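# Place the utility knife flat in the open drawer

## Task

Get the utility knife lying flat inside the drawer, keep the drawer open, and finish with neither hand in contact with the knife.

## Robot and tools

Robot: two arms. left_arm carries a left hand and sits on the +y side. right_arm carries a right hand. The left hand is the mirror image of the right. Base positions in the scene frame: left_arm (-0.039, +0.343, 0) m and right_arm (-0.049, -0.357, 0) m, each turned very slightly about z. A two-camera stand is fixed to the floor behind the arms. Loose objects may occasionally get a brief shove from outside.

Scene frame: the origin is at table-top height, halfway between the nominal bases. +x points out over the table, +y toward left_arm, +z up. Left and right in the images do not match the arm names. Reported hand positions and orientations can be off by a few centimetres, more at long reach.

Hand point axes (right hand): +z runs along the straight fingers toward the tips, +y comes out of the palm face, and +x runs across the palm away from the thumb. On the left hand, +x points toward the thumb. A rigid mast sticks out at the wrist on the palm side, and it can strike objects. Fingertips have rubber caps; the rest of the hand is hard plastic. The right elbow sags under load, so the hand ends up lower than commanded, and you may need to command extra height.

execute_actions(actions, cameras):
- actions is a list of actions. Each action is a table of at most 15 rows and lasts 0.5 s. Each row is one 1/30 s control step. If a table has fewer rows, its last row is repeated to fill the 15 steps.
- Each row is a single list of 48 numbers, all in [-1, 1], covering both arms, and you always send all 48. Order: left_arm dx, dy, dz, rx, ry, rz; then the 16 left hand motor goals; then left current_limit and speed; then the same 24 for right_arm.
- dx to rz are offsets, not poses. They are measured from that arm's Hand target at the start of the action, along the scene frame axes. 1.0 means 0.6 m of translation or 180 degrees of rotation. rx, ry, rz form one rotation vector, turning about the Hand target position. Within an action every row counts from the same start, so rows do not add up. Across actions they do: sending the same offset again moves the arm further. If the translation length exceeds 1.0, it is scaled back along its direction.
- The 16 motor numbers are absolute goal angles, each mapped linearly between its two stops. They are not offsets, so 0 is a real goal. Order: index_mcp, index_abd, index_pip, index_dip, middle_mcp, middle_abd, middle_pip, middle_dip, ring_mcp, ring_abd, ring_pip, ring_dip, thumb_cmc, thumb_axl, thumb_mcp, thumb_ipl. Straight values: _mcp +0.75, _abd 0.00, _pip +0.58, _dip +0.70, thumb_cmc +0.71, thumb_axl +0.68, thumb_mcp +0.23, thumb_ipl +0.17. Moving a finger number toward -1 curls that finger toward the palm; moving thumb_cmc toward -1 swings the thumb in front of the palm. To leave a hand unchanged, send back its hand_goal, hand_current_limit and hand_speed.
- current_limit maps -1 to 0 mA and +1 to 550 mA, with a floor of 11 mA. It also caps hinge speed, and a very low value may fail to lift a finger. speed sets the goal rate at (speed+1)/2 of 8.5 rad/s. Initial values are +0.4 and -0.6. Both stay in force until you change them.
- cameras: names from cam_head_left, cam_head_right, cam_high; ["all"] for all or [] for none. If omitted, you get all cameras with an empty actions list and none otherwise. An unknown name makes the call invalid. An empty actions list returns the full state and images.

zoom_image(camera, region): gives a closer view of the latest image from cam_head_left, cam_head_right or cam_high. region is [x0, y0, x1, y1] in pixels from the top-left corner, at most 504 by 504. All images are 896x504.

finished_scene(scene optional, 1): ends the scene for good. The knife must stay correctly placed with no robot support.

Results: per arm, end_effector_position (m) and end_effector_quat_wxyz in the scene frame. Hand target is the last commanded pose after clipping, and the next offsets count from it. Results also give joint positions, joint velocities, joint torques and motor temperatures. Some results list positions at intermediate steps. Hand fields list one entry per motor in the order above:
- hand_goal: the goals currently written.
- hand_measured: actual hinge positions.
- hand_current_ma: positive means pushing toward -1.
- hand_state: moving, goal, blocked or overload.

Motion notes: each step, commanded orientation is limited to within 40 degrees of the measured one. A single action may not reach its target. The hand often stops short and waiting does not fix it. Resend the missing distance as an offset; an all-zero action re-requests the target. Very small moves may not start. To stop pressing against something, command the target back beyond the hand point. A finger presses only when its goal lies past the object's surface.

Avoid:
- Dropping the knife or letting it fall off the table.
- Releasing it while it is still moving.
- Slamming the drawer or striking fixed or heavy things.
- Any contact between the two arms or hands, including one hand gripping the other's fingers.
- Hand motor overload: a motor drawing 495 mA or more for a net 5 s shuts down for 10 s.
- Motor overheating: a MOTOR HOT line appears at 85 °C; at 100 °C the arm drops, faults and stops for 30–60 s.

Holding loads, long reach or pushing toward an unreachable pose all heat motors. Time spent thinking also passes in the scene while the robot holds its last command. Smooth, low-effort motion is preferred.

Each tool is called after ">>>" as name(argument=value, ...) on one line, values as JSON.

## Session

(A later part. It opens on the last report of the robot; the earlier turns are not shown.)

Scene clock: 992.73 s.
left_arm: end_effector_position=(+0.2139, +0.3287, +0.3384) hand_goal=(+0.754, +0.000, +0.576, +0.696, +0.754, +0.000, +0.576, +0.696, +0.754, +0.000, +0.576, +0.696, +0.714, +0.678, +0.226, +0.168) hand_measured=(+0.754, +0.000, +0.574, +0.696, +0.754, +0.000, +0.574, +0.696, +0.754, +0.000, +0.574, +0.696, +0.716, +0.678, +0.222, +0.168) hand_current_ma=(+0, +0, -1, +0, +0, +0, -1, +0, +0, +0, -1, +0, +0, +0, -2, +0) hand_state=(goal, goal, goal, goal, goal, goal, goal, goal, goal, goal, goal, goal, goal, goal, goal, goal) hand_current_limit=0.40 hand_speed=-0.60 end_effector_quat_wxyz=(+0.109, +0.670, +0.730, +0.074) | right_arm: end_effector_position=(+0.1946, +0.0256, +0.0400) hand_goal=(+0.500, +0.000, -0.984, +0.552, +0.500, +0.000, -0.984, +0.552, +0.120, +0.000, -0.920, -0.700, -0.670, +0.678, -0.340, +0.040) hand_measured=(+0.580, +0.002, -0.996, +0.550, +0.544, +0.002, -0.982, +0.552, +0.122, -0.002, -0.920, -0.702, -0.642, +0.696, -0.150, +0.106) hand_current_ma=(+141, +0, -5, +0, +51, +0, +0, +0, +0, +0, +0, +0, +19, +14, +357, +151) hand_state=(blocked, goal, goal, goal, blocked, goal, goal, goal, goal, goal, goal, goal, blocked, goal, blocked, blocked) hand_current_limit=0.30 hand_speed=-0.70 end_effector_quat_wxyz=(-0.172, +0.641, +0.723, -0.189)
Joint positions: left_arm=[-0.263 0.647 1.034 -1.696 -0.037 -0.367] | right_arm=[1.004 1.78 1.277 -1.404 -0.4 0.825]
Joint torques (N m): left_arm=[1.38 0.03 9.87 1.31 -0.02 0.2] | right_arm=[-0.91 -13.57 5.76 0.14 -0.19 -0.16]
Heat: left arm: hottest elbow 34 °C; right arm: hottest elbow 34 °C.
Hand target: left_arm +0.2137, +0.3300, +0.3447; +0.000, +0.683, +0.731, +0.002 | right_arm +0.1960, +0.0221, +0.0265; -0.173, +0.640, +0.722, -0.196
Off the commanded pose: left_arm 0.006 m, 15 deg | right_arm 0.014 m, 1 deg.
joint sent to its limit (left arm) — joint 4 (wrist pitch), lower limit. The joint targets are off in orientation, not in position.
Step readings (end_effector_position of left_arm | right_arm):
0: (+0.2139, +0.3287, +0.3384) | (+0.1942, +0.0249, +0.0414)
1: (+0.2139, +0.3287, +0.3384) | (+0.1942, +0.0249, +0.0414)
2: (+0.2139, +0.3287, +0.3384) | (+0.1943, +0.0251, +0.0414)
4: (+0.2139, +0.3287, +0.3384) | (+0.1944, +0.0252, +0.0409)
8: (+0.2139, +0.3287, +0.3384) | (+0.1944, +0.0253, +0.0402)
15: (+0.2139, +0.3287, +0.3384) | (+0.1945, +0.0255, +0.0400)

>>> execute_actions(actions=[[[0,0,0,0,0,0,0.754,0,0.576,0.696,0.754,0,0.576,0.696,0.754,0,0.576,0.696,0.714,0.678,0.226,0.168,0.4,-0.6,0,0,0.01,0,0,0,0.55,0,-0.984,0.552,0.52,0,-0.984,0.552,0.12,0,-0.92,-0.7,-0.66,0.678,-0.24,0.07,0.3,-0.88]],[[0,0,0,0,0,0,0.754,0,0.576,0.696,0.754,0,0.576,0.696,0.754,0,0.576,0.696,0.714,0.678,0.226,0.168,0.4,-0.6,0,0,0,0,0,0,0.62,0,-0.984,0.552,0.6,0,-0.984,0.552,0.12,0,-0.92,-0.7,-0.66,0.678,-0.1,0.1,0.3,-0.88]]], cameras=["all"])

>>> zoom_image(camera="cam_head_right", region=[440, 300, 560, 420])

>>> zoom_image(camera="cam_high", region=[490, 180, 610, 290])

Scene clock: 1025.50 s.
left_arm: end_effector_position=(+0.2139, +0.3287, +0.3384) hand_goal=(+0.754, +0.000, +0.576, +0.696, +0.754, +0.000, +0.576, +0.696, +0.754, +0.000, +0.576, +0.696, +0.714, +0.678, +0.226, +0.168) hand_measured=(+0.754, +0.000, +0.574, +0.696, +0.754, +0.000, +0.574, +0.696, +0.754, +0.000, +0.574, +0.696, +0.716, +0.678, +0.222, +0.168) hand_current_ma=(+0, +0, -1, +0, +0, +0, -1, +0, +0, +0, -1, +0, +0, +0, -2, +0) hand_state=(goal, goal, goal, goal, goal, goal, goal, goal, goal, goal, goal, goal, goal, goal, goal, goal) hand_current_limit=0.40 hand_speed=-0.60 end_effector_quat_wxyz=(+0.109, +0.670, +0.730, +0.074) | right_arm: end_effector_position=(+0.1942, +0.0249, +0.0401) hand_goal=(+0.620, +0.000, -0.984, +0.552, +0.600, +0.000, -0.984, +0.552, +0.120, +0.000, -0.920, -0.700, -0.660, +0.678, -0.100, +0.100) hand_measured=(+0.594, +0.002, -0.998, +0.550, +0.584, +0.002, -0.988, +0.552, +0.122, -0.002, -0.920, -0.702, -0.656, +0.680, -0.106, +0.102) hand_current_ma=(-19, +0, -6, +0, -8, +0, -1, +0, +0, +0, +0, +0, +0, +0, -2, +0) hand_state=(blocked, goal, goal, goal, goal, goal, goal, goal, goal, goal, goal, goal, goal, goal, goal, goal) hand_current_limit=0.30 hand_speed=-0.88 end_effector_quat_wxyz=(-0.172, +0.641, +0.723, -0.190)
Joint positions: left_arm=[-0.263 0.647 1.034 -1.696 -0.037 -0.367] | right_arm=[1.004 1.78 1.277 -1.407 -0.4 0.825]
Joint torques (N m): left_arm=[1.49 0.15 10 1.25 -0.06 0.19] | right_arm=[-0.38 -13.8 6.65 -0.27 -0.21 -0.19]
Heat: left arm: hottest elbow 34 °C; right arm: hottest elbow 34 °C.
Hand target: left_arm +0.2137, +0.3300, +0.3447; +0.000, +0.683, +0.731, +0.002 | right_arm +0.1958, +0.0222, +0.0325; -0.173, +0.640, +0.723, -0.196
Off the commanded pose: left_arm 0.006 m, 15 deg | right_arm 0.008 m, 1 deg.
joint sent to its limit (left arm) — joint 4 (wrist pitch), lower limit. The joint targets are off in orientation, not in position.
Step readings (end_effector_position of left_arm | right_arm):
0: (+0.2139, +0.3287, +0.3384) | (+0.1946, +0.0256, +0.0400)
1: (+0.2139, +0.3287, +0.3384) | (+0.1946, +0.0256, +0.0400)
2: (+0.2139, +0.3287, +0.3384) | (+0.1946, +0.0256, +0.0400)
4: (+0.2139, +0.3287, +0.3384) | (+0.1946, +0.0256, +0.0400)
8: (+0.2139, +0.3287, +0.3384) | (+0.1944, +0.0252, +0.0400)
15: (+0.2139, +0.3287, +0.3384) | (+0.1942, +0.0249, +0.0401)
16: (+0.2139, +0.3287, +0.3384) | (+0.1942, +0.0249, +0.0401)
17: (+0.2139, +0.3287, +0.3384) | (+0.1942, +0.0249, +0.0401)
19: (+0.2139, +0.3287, +0.3384) | (+0.1942, +0.0249, +0.0401)
23: (+0.2139, +0.3287, +0.3384) | (+0.1942, +0.0249, +0.0401)
30: (+0.2139, +0.3287, +0.3384) | (+0.1942, +0.0249, +0.0401)

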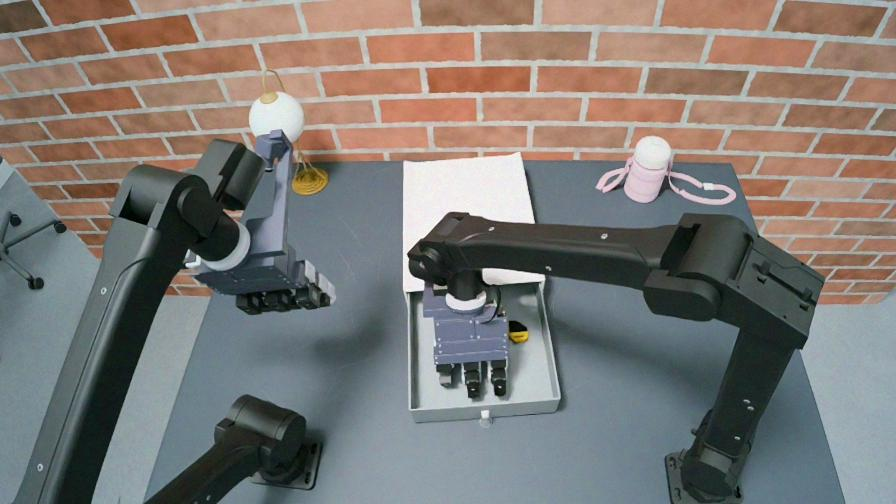

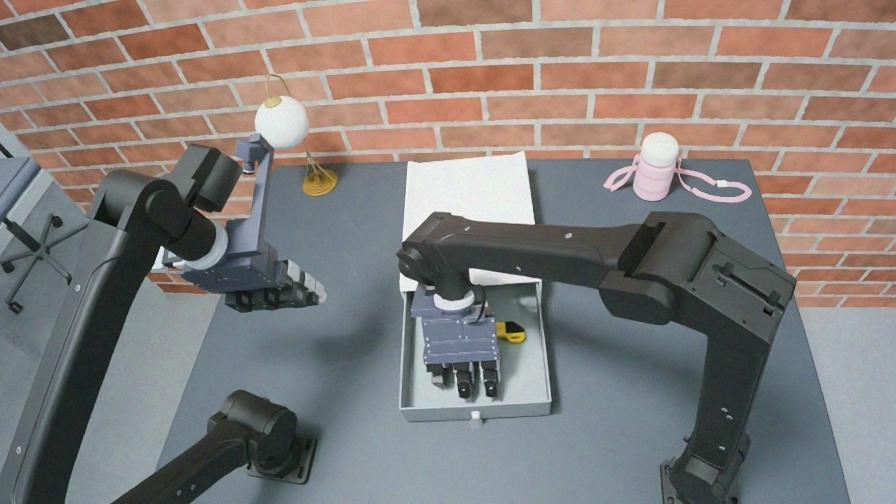

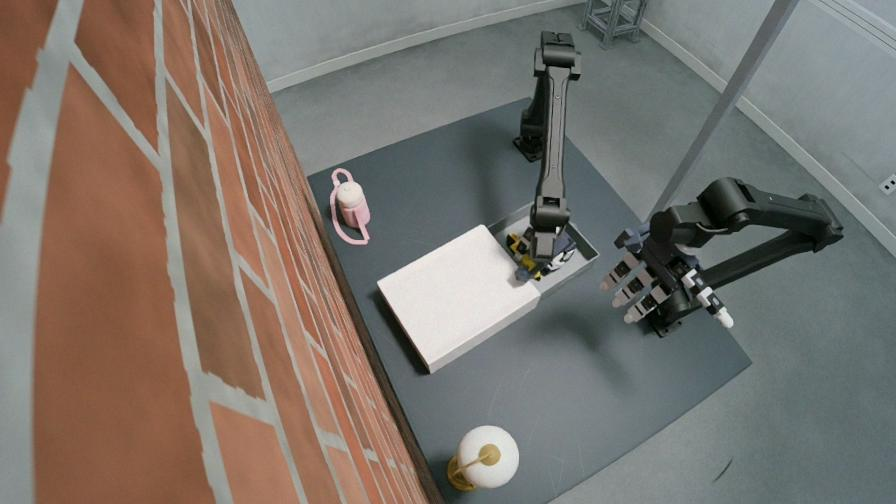

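Scaled by 4.200 from the camera's 896x504 image, which has a finer 1280x720 frame.

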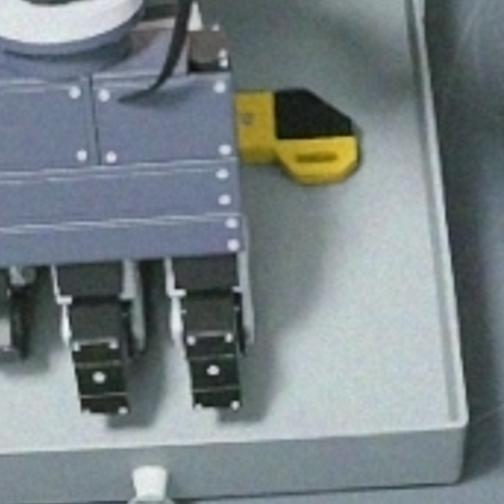

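Scaled by 4.200 from the camera's 896x504 image, which has a finer 1280x720 frame.

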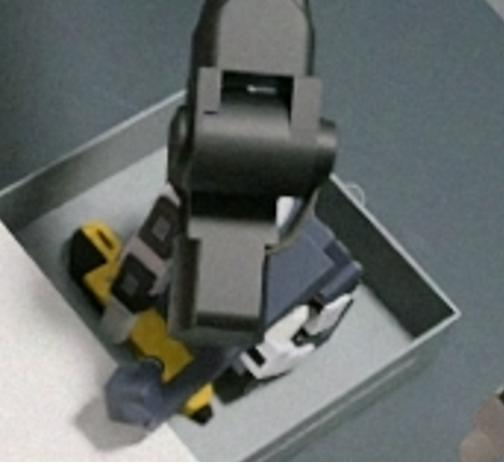

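>>> execute_actions(actions=[[[0,0,0,0,0,0,0.754,0,0.576,0.696,0.754,0,0.576,0.696,0.754,0,0.576,0.696,0.714,0.678,0.226,0.168,0.4,-0.6,0,0,0.015,0,0,0,0.68,0,-0.984,0.552,0.68,0,-0.984,0.552,0.12,0,-0.92,-0.7,-0.66,0.678,0.02,0.11,0.3,-0.8]],[[0,0,0,0,0,0,0.754,0,0.576,0.696,0.754,0,0.576,0.696,0.754,0,0.576,0.696,0.714,0.678,0.226,0.168,0.4,-0.6,0,0,0.02,0,0,0,0.7,0,-0.984,0.552,0.7,0,-0.984,0.552,0.12,0,-0.92,-0.7,-0.66,0.678,0.05,0.11,0.3,-0.8]]], cameras=["all"])

>>> zoom_image(camera="cam_head_right", region=[380, 240, 580, 440])

>>> zoom_image(camera="cam_high", region=[490, 180, 610, 290])

Scene clock: 1034.13 s.
left_arm: end_effector_position=(+0.2139, +0.3287, +0.3384) hand_goal=(+0.754, +0.000, +0.576, +0.696, +0.754, +0.000, +0.576, +0.696, +0.754, +0.000, +0.576, +0.696, +0.714, +0.678, +0.226, +0.168) hand_measured=(+0.754, +0.000, +0.574, +0.696, +0.754, +0.000, +0.574, +0.696, +0.754, +0.000, +0.574, +0.696, +0.716, +0.678, +0.222, +0.168) hand_current_ma=(+0, +0, -1, +0, +0, +0, -1, +0, +0, +0, -1, +0, +0, +0, -2, +0) hand_state=(goal, goal, goal, goal, goal, goal, goal, goal, goal, goal, goal, goal, goal, goal, goal, goal) hand_current_limit=0.40 hand_speed=-0.60 end_effector_quat_wxyz=(+0.109, +0.670, +0.730, +0.074) | right_arm: end_effector_position=(+0.1901, +0.0161, +0.0440) hand_goal=(+0.700, +0.000, -0.984, +0.552, +0.700, +0.000, -0.984, +0.552, +0.120, +0.000, -0.920, -0.700, -0.660, +0.678, +0.050, +0.110) hand_measured=(+0.692, +0.002, -0.984, +0.550, +0.692, +0.002, -0.986, +0.552, +0.122, -0.002, -0.920, -0.702, -0.658, +0.680, +0.042, +0.106) hand_current_ma=(-2, +0, +0, +0, -3, +0, +0, +0, +0, +0, +0, +0, +0, +0, -3, -1) hand_state=(goal, goal, goal, goal, goal, goal, goal, goal, goal, goal, goal, goal, goal, goal, goal, goal) hand_current_limit=0.30 hand_speed=-0.80 end_effector_quat_wxyz=(-0.170, +0.643, +0.718, -0.206)
Joint positions: left_arm=[-0.263 0.647 1.034 -1.696 -0.037 -0.367] | right_arm=[1.002 1.776 1.277 -1.446 -0.4 0.825]
Joint torques (N m): left_arm=[1.49 0.26 9.92 1.36 -0.05 0.18] | right_arm=[-0.03 -15.85 8.4 -0.85 -0.23 -0.19]
Heat: left arm: hottest elbow 34 °C; right arm: hottest elbow 34 °C.
Hand target: left_arm +0.2137, +0.3300, +0.3447; +0.000, +0.683, +0.731, +0.002 | right_arm +0.1959, +0.0221, +0.0535; -0.173, +0.640, +0.722, -0.196
Off the commanded pose: left_arm 0.006 m, 15 deg | right_arm 0.013 m, 1 deg.
joint sent to its limit (left arm) — joint 4 (wrist pitch), lower limit. The joint targets are off in orientation, not in position.
Step readings (end_effector_position of left_arm | right_arm):
0: (+0.2139, +0.3287, +0.3384) | (+0.1942, +0.0249, +0.0401)
1: (+0.2139, +0.3287, +0.3384) | (+0.1942, +0.0249, +0.0401)
2: (+0.2139, +0.3287, +0.3384) | (+0.1942, +0.0249, +0.0403)
4: (+0.2139, +0.3287, +0.3384) | (+0.1946, +0.0243, +0.0410)
8: (+0.2139, +0.3287, +0.3384) | (+0.1944, +0.0230, +0.0419)
15: (+0.2139, +0.3287, +0.3384) | (+0.1942, +0.0226, +0.0420)
16: (+0.2139, +0.3287, +0.3384) | (+0.1941, +0.0225, +0.0420)
17: (+0.2139, +0.3287, +0.3384) | (+0.1938, +0.0221, +0.0423)
19: (+0.2139, +0.3287, +0.3384) | (+0.1924, +0.0199, +0.0430)
23: (+0.2139, +0.3287, +0.3384) | (+0.1906, +0.0170, +0.0437)
30: (+0.2139, +0.3287, +0.3384) | (+0.1901, +0.0161, +0.0440)

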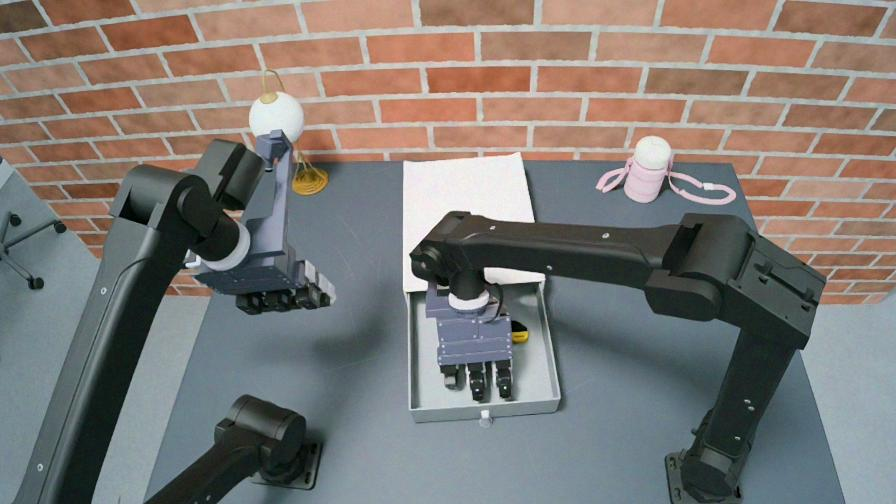

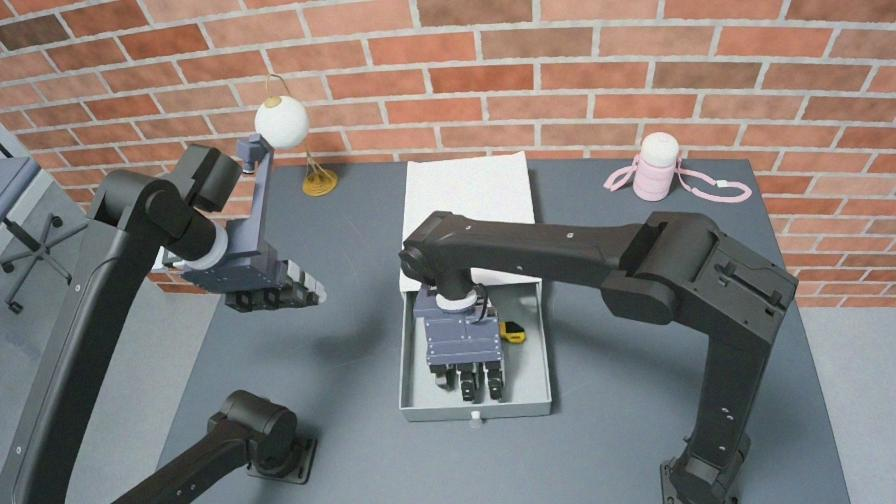

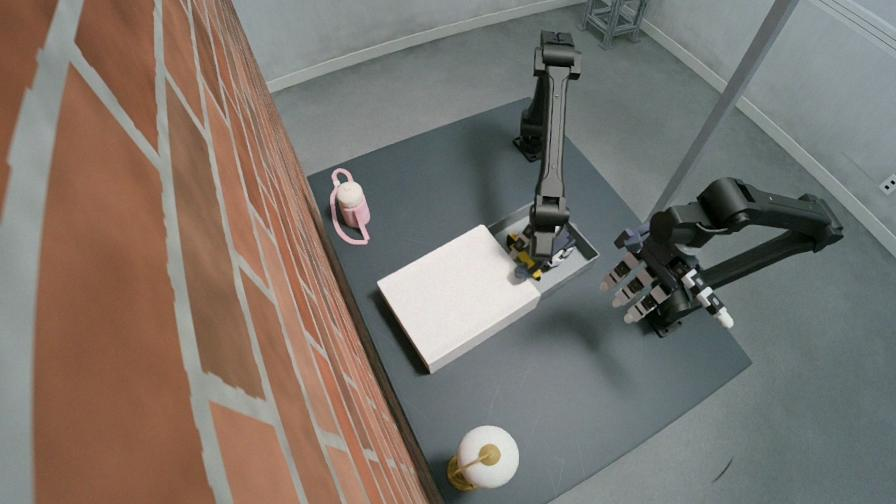

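Scaled by 2.520 from the camera's 896x504 image, which has a finer 1280x720 frame.

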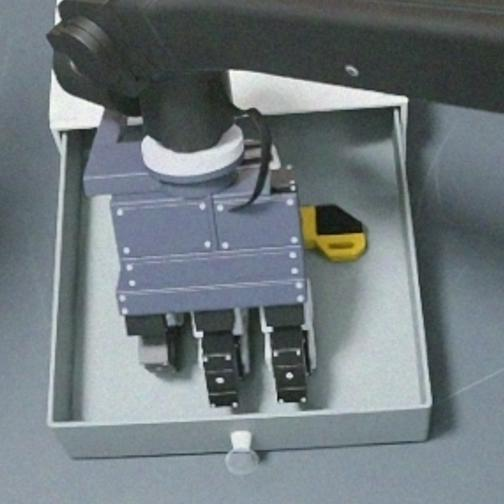

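Scaled by 4.200 from the camera's 896x504 image, which has a finer 1280x720 frame.

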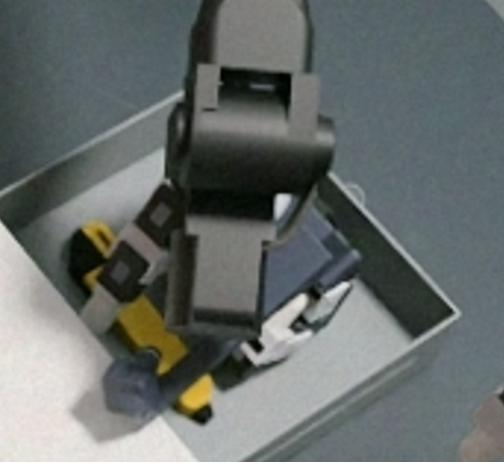

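>>> execute_actions(actions=[[[0,0,0,0,0,0,0.754,0,0.576,0.696,0.754,0,0.576,0.696,0.754,0,0.576,0.696,0.714,0.678,0.226,0.168,0.4,-0.6,0.012,0.012,0.035,0,0,0,0.7,0,-0.984,0.552,0.7,0,-0.984,0.552,0.12,0,-0.92,-0.7,-0.66,0.678,0.05,0.11,0.3,-0.8]],[[0,0,0,0,0,0,0.754,0,0.576,0.696,0.754,0,0.576,0.696,0.754,0,0.576,0.696,0.714,0.678,0.226,0.168,0.4,-0.6,0.006,0.01,0.08,0,0,0,0.7,0,-0.984,0.552,0.7,0,-0.984,0.552,0.12,0,-0.92,-0.7,-0.66,0.678,0.05,0.11,0.3,-0.8]]], cameras=["all"])

>>> zoom_image(camera="cam_high", region=[490, 180, 610, 290])

Scene clock: 1042.90 s.
left_arm: end_effector_position=(+0.2139, +0.3287, +0.3384) hand_goal=(+0.754, +0.000, +0.576, +0.696, +0.754, +0.000, +0.576, +0.696, +0.754, +0.000, +0.576, +0.696, +0.714, +0.678, +0.226, +0.168) hand_measured=(+0.754, +0.000, +0.574, +0.696, +0.754, +0.000, +0.574, +0.696, +0.754, +0.000, +0.574, +0.696, +0.716, +0.678, +0.222, +0.168) hand_current_ma=(+0, +0, -1, +0, +0, +0, -1, +0, +0, +0, -1, +0, +0, +0, -2, +0) hand_state=(goal, goal, goal, goal, goal, goal, goal, goal, goal, goal, goal, goal, goal, goal, goal, goal) hand_current_limit=0.40 hand_speed=-0.60 end_effector_quat_wxyz=(+0.109, +0.670, +0.730, +0.074) | right_arm: end_effector_position=(+0.1958, +0.0252, +0.1129) hand_goal=(+0.700, +0.000, -0.984, +0.552, +0.700, +0.000, -0.984, +0.552, +0.120, +0.000, -0.920, -0.700, -0.660, +0.678, +0.050, +0.110) hand_measured=(+0.694, +0.002, -0.984, +0.550, +0.692, +0.002, -0.984, +0.552, +0.122, -0.002, -0.920, -0.702, -0.658, +0.680, +0.044, +0.106) hand_current_ma=(-2, +0, +0, +0, -2, +0, +0, +0, +0, +0, +0, +0, +0, +0, -2, -1) hand_state=(goal, goal, goal, goal, goal, goal, goal, goal, goal, goal, goal, goal, goal, goal, goal, goal) hand_current_limit=0.30 hand_speed=-0.80 end_effector_quat_wxyz=(-0.169, +0.642, +0.718, -0.209)
Joint positions: left_arm=[-0.263 0.647 1.034 -1.696 -0.037 -0.367] | right_arm=[1.001 1.734 1.415 -1.631 -0.4 0.822]
Joint torques (N m): left_arm=[1.14 -0.03 9.92 1.18 -0.03 0.2] | right_arm=[-0.67 -14.62 10.76 -0.88 -0.16 -0.15]
Heat: left arm: hottest elbow 34 °C; right arm: hottest elbow 34 °C.
Hand target: left_arm +0.2137, +0.3300, +0.3447; +0.000, +0.683, +0.731, +0.002 | right_arm +0.2067, +0.0353, +0.1225; -0.173, +0.640, +0.723, -0.196
Off the commanded pose: left_arm 0.006 m, 15 deg | right_arm 0.018 m, 2 deg.
joint sent to its limit (left arm) — joint 4 (wrist pitch), lower limit. The joint targets are off in orientation, not in position.
Step readings (end_effector_position of left_arm | right_arm):
0: (+0.2139, +0.3287, +0.3384) | (+0.1900, +0.0160, +0.0440)
1: (+0.2139, +0.3287, +0.3384) | (+0.1899, +0.0158, +0.0440)
2: (+0.2139, +0.3287, +0.3384) | (+0.1894, +0.0150, +0.0444)
4: (+0.2139, +0.3287, +0.3384) | (+0.1874, +0.0119, +0.0466)
8: (+0.2139, +0.3287, +0.3384) | (+0.1880, +0.0128, +0.0532)
15: (+0.2139, +0.3287, +0.3384) | (+0.1905, +0.0166, +0.0586)
16: (+0.2139, +0.3287, +0.3384) | (+0.1903, +0.0164, +0.0589)
17: (+0.2139, +0.3287, +0.3384) | (+0.1897, +0.0154, +0.0607)
19: (+0.2139, +0.3287, +0.3384) | (+0.1887, +0.0137, +0.0689)
23: (+0.2139, +0.3287, +0.3384) | (+0.1923, +0.0196, +0.0926)
30: (+0.2139, +0.3287, +0.3384) | (+0.1964, +0.0261, +0.1126)

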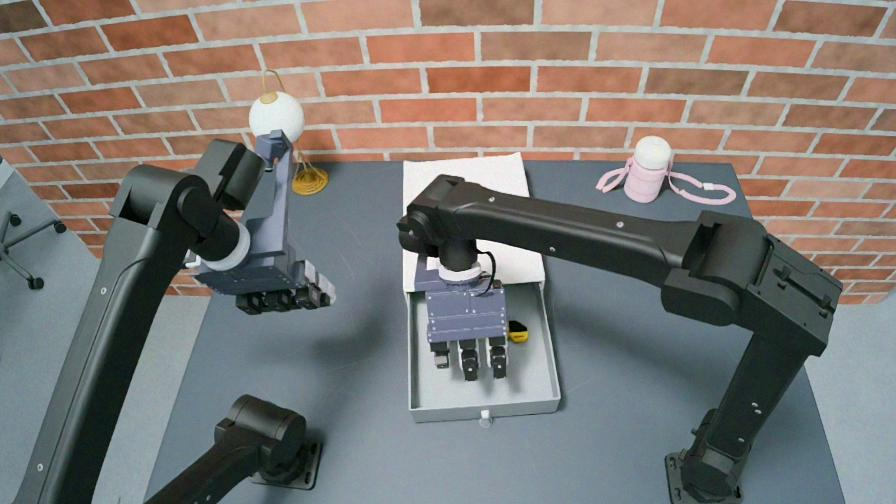

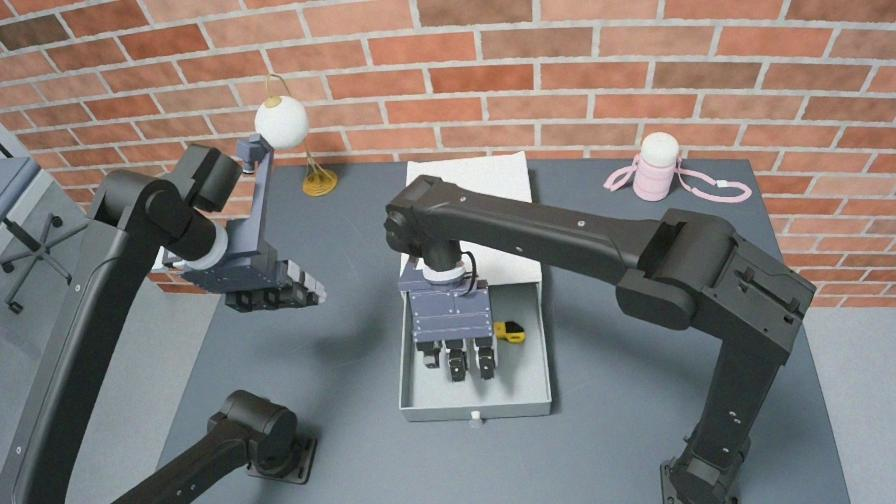

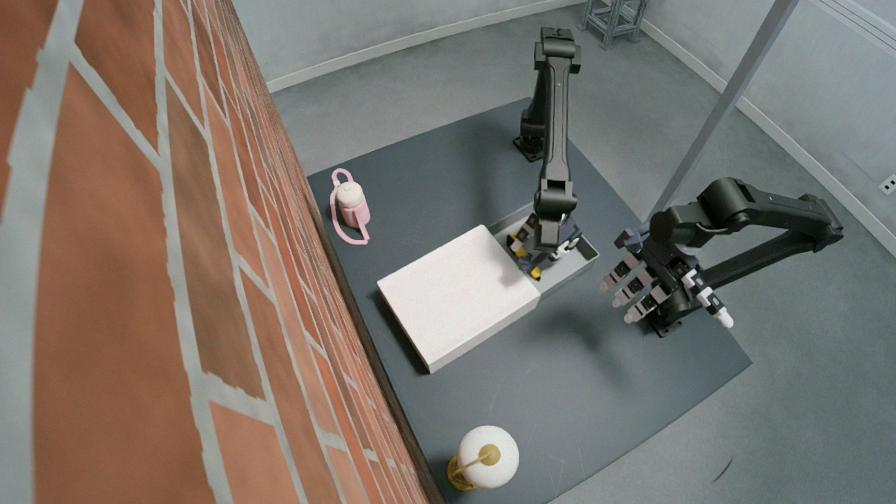

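Scaled by 4.200 from the camera's 896x504 image, which has a finer 1280x720 frame.

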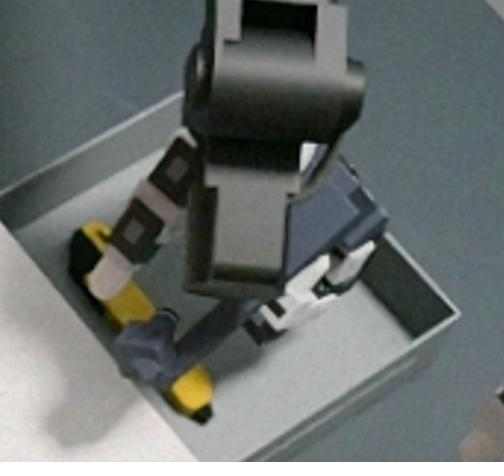

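Knife stayed in place. Raise further and move the hand away.

>>> execute_actions(actions=[[[0,0,0,0,0,0,0.754,0,0.576,0.696,0.754,0,0.576,0.696,0.754,0,0.576,0.696,0.714,0.678,0.226,0.168,0.4,-0.6,0,0,0.12,0,0,0,0.7,0,-0.984,0.552,0.7,0,-0.984,0.552,0.12,0,-0.92,-0.7,-0.66,0.678,0.05,0.11,0.3,-0.8]],[[0,0,0,0,0,0,0.754,0,0.576,0.696,0.754,0,0.576,0.696,0.754,0,0.576,0.696,0.714,0.678,0.226,0.168,0.4,-0.6,0,-0.15,0.06,0,0,0,0.7,0,-0.984,0.552,0.7,0,-0.984,0.552,0.12,0,-0.92,-0.7,-0.66,0.678,0.05,0.11,0.3,-0.8]],[[0,0,0,0,0,0,0.754,0,0.576,0.696,0.754,0,0.576,0.696,0.754,0,0.576,0.696,0.714,0.678,0.226,0.168,0.4,-0.6,0,-0.22,0.02,0,0,0,0.7,0,-0.984,0.552,0.7,0,-0.984,0.552,0.12,0,-0.92,-0.7,-0.66,0.678,0.05,0.11,0.3,-0.8]]], cameras=["all"])

>>> zoom_image(camera="cam_high", region=[490, 180, 610, 290])

>>> zoom_image(camera="cam_head_left", region=[400, 270, 570, 430])

Scene clock: 1051.37 s.
left_arm: end_effector_position=(+0.2139, +0.3287, +0.3384) hand_goal=(+0.754, +0.000, +0.576, +0.696, +0.754, +0.000, +0.576, +0.696, +0.754, +0.000, +0.576, +0.696, +0.714, +0.678, +0.226, +0.168) hand_measured=(+0.754, +0.000, +0.574, +0.696, +0.754, +0.000, +0.574, +0.696, +0.754, +0.000, +0.574, +0.696, +0.716, +0.678, +0.222, +0.168) hand_current_ma=(+0, +0, -1, +0, +0, +0, -1, +0, +0, +0, -1, +0, +0, +0, -2, +0) hand_state=(goal, goal, goal, goal, goal, goal, goal, goal, goal, goal, goal, goal, goal, goal, goal, goal) hand_current_limit=0.40 hand_speed=-0.60 end_effector_quat_wxyz=(+0.109, +0.670, +0.730, +0.074) | right_arm: end_effector_position=(+0.2059, -0.1832, +0.2461) hand_goal=(+0.700, +0.000, -0.984, +0.552, +0.700, +0.000, -0.984, +0.552, +0.120, +0.000, -0.920, -0.700, -0.660, +0.678, +0.050, +0.110) hand_measured=(+0.698, +0.002, -0.984, +0.550, +0.698, +0.002, -0.984, +0.552, +0.122, -0.002, -0.920, -0.702, -0.660, +0.680, +0.044, +0.106) hand_current_ma=(+0, +0, +0, +0, +0, +0, +0, +0, +0, +0, +0, +0, +0, +0, -2, -1) hand_state=(goal, goal, goal, goal, goal, goal, goal, goal, goal, goal, goal, goal, goal, goal, goal, goal) hand_current_limit=0.30 hand_speed=-0.80 end_effector_quat_wxyz=(-0.115, +0.689, +0.715, -0.028)
Joint positions: left_arm=[-0.263 0.647 1.034 -1.696 -0.037 -0.367] | right_arm=[0.686 1.051 1.091 -1.693 -0.222 0.649]
Joint torques (N m): left_arm=[1.32 0.26 9.96 1.28 -0.03 0.19] | right_arm=[-0.91 -5.3 7.97 0.16 0.05 -0.2]
Heat: left arm: hottest elbow 34 °C; right arm: hottest elbow 34 °C.
Hand target: left_arm +0.2137, +0.3300, +0.3447; +0.000, +0.683, +0.731, +0.002 | right_arm +0.2066, -0.1866, +0.2424; -0.173, +0.640, +0.722, -0.196
Off the commanded pose: left_arm 0.006 m, 15 deg | right_arm 0.005 m, 21 deg.
joint sent to its limit (left arm) — joint 4 (wrist pitch), lower limit. The joint targets are off in orientation, not in position.
joint sent to its limit (right arm) — joint 4 (wrist pitch), lower limit. The joint targets are off in orientation, not in position.
Step readings (end_effector_position of left_arm | right_arm):
0: (+0.2139, +0.3287, +0.3384) | (+0.1958, +0.0252, +0.1129)
1: (+0.2139, +0.3287, +0.3384) | (+0.1958, +0.0251, +0.1130)
2: (+0.2139, +0.3287, +0.3384) | (+0.1955, +0.0243, +0.1142)
4: (+0.2139, +0.3287, +0.3384) | (+0.1945, +0.0215, +0.1210)
8: (+0.2139, +0.3287, +0.3384) | (+0.1949, +0.0205, +0.1509)
15: (+0.2139, +0.3287, +0.3384) | (+0.2000, +0.0278, +0.1880)
16: (+0.2139, +0.3287, +0.3384) | (+0.2005, +0.0276, +0.1881)
17: (+0.2139, +0.3287, +0.3384) | (+0.2019, +0.0250, +0.1882)
19: (+0.2139, +0.3287, +0.3384) | (+0.2014, +0.0101, +0.1894)
23: (+0.2139, +0.3287, +0.3384) | (+0.2045, -0.0314, +0.2077)
30: (+0.2139, +0.3287, +0.3384) | (+0.2086, -0.0515, +0.2427)
31: (+0.2139, +0.3287, +0.3384) | (+0.2085, -0.0528, +0.2419)
32: (+0.2139, +0.3287, +0.3384) | (+0.2083, -0.0570, +0.2387)
34: (+0.2139, +0.3287, +0.3384) | (+0.2064, -0.0851, +0.2267)
38: (+0.2139, +0.3287, +0.3384) | (+0.2073, -0.1543, +0.2217)
45: (+0.2139, +0.3287, +0.3384) | (+0.2072, -0.1823, +0.2501)

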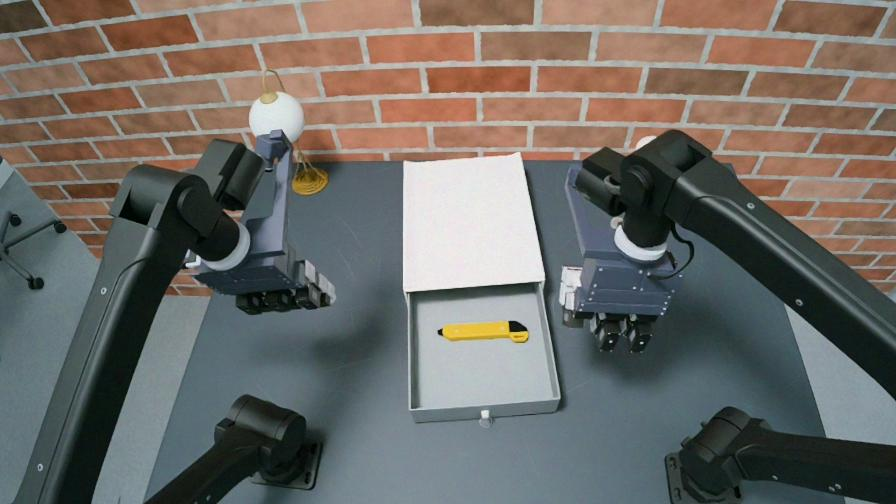

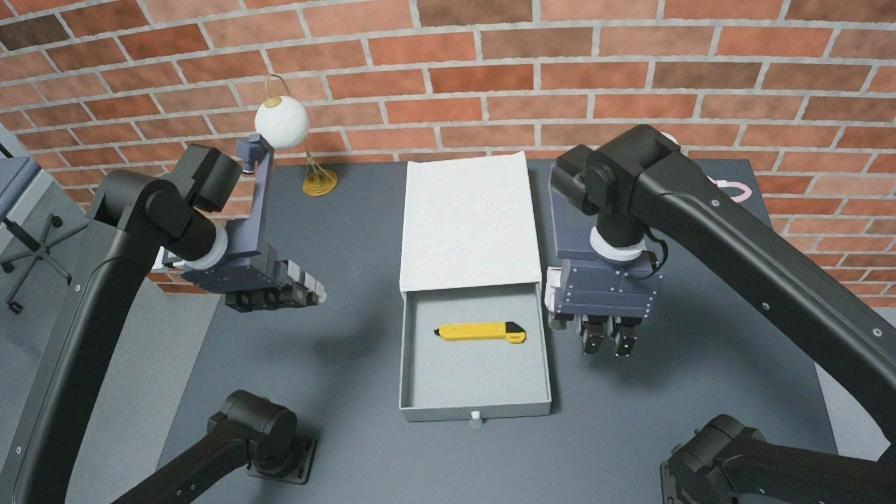

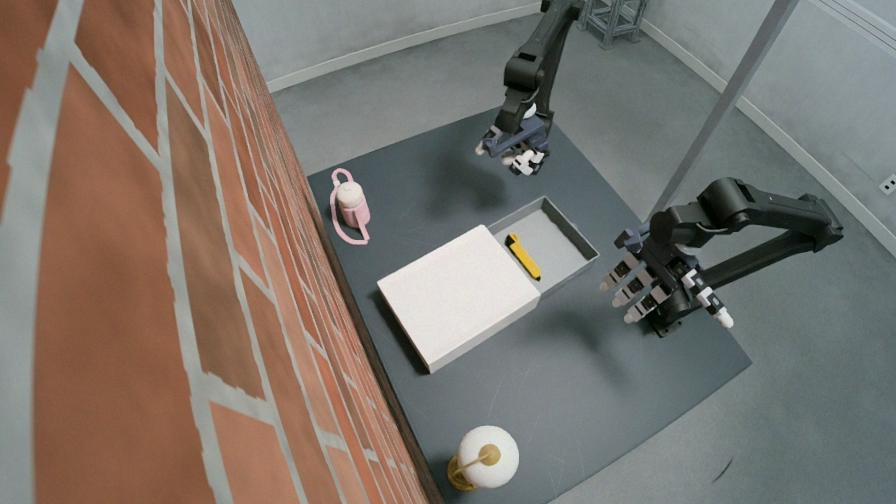

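Scaled by 4.200 from the camera's 896x504 image, which has a finer 1280x720 frame.

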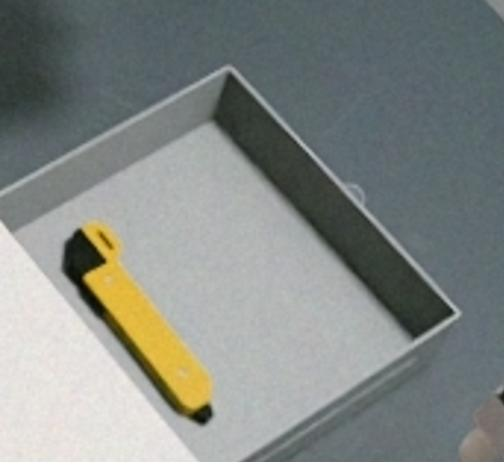

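Scaled by 2.965 from the camera's 896x504 image, which has a finer 1280x720 frame.

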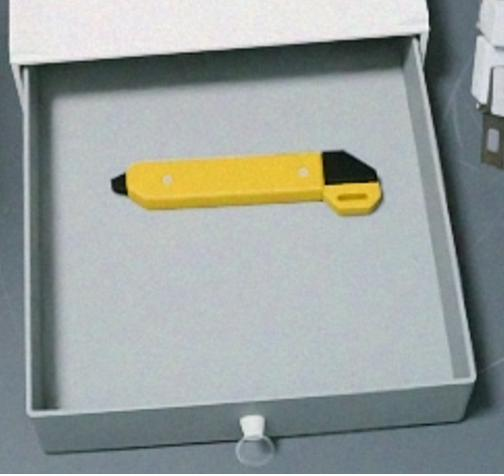

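>>> finished_scene(scene=1)

The scene is finished: the task was done.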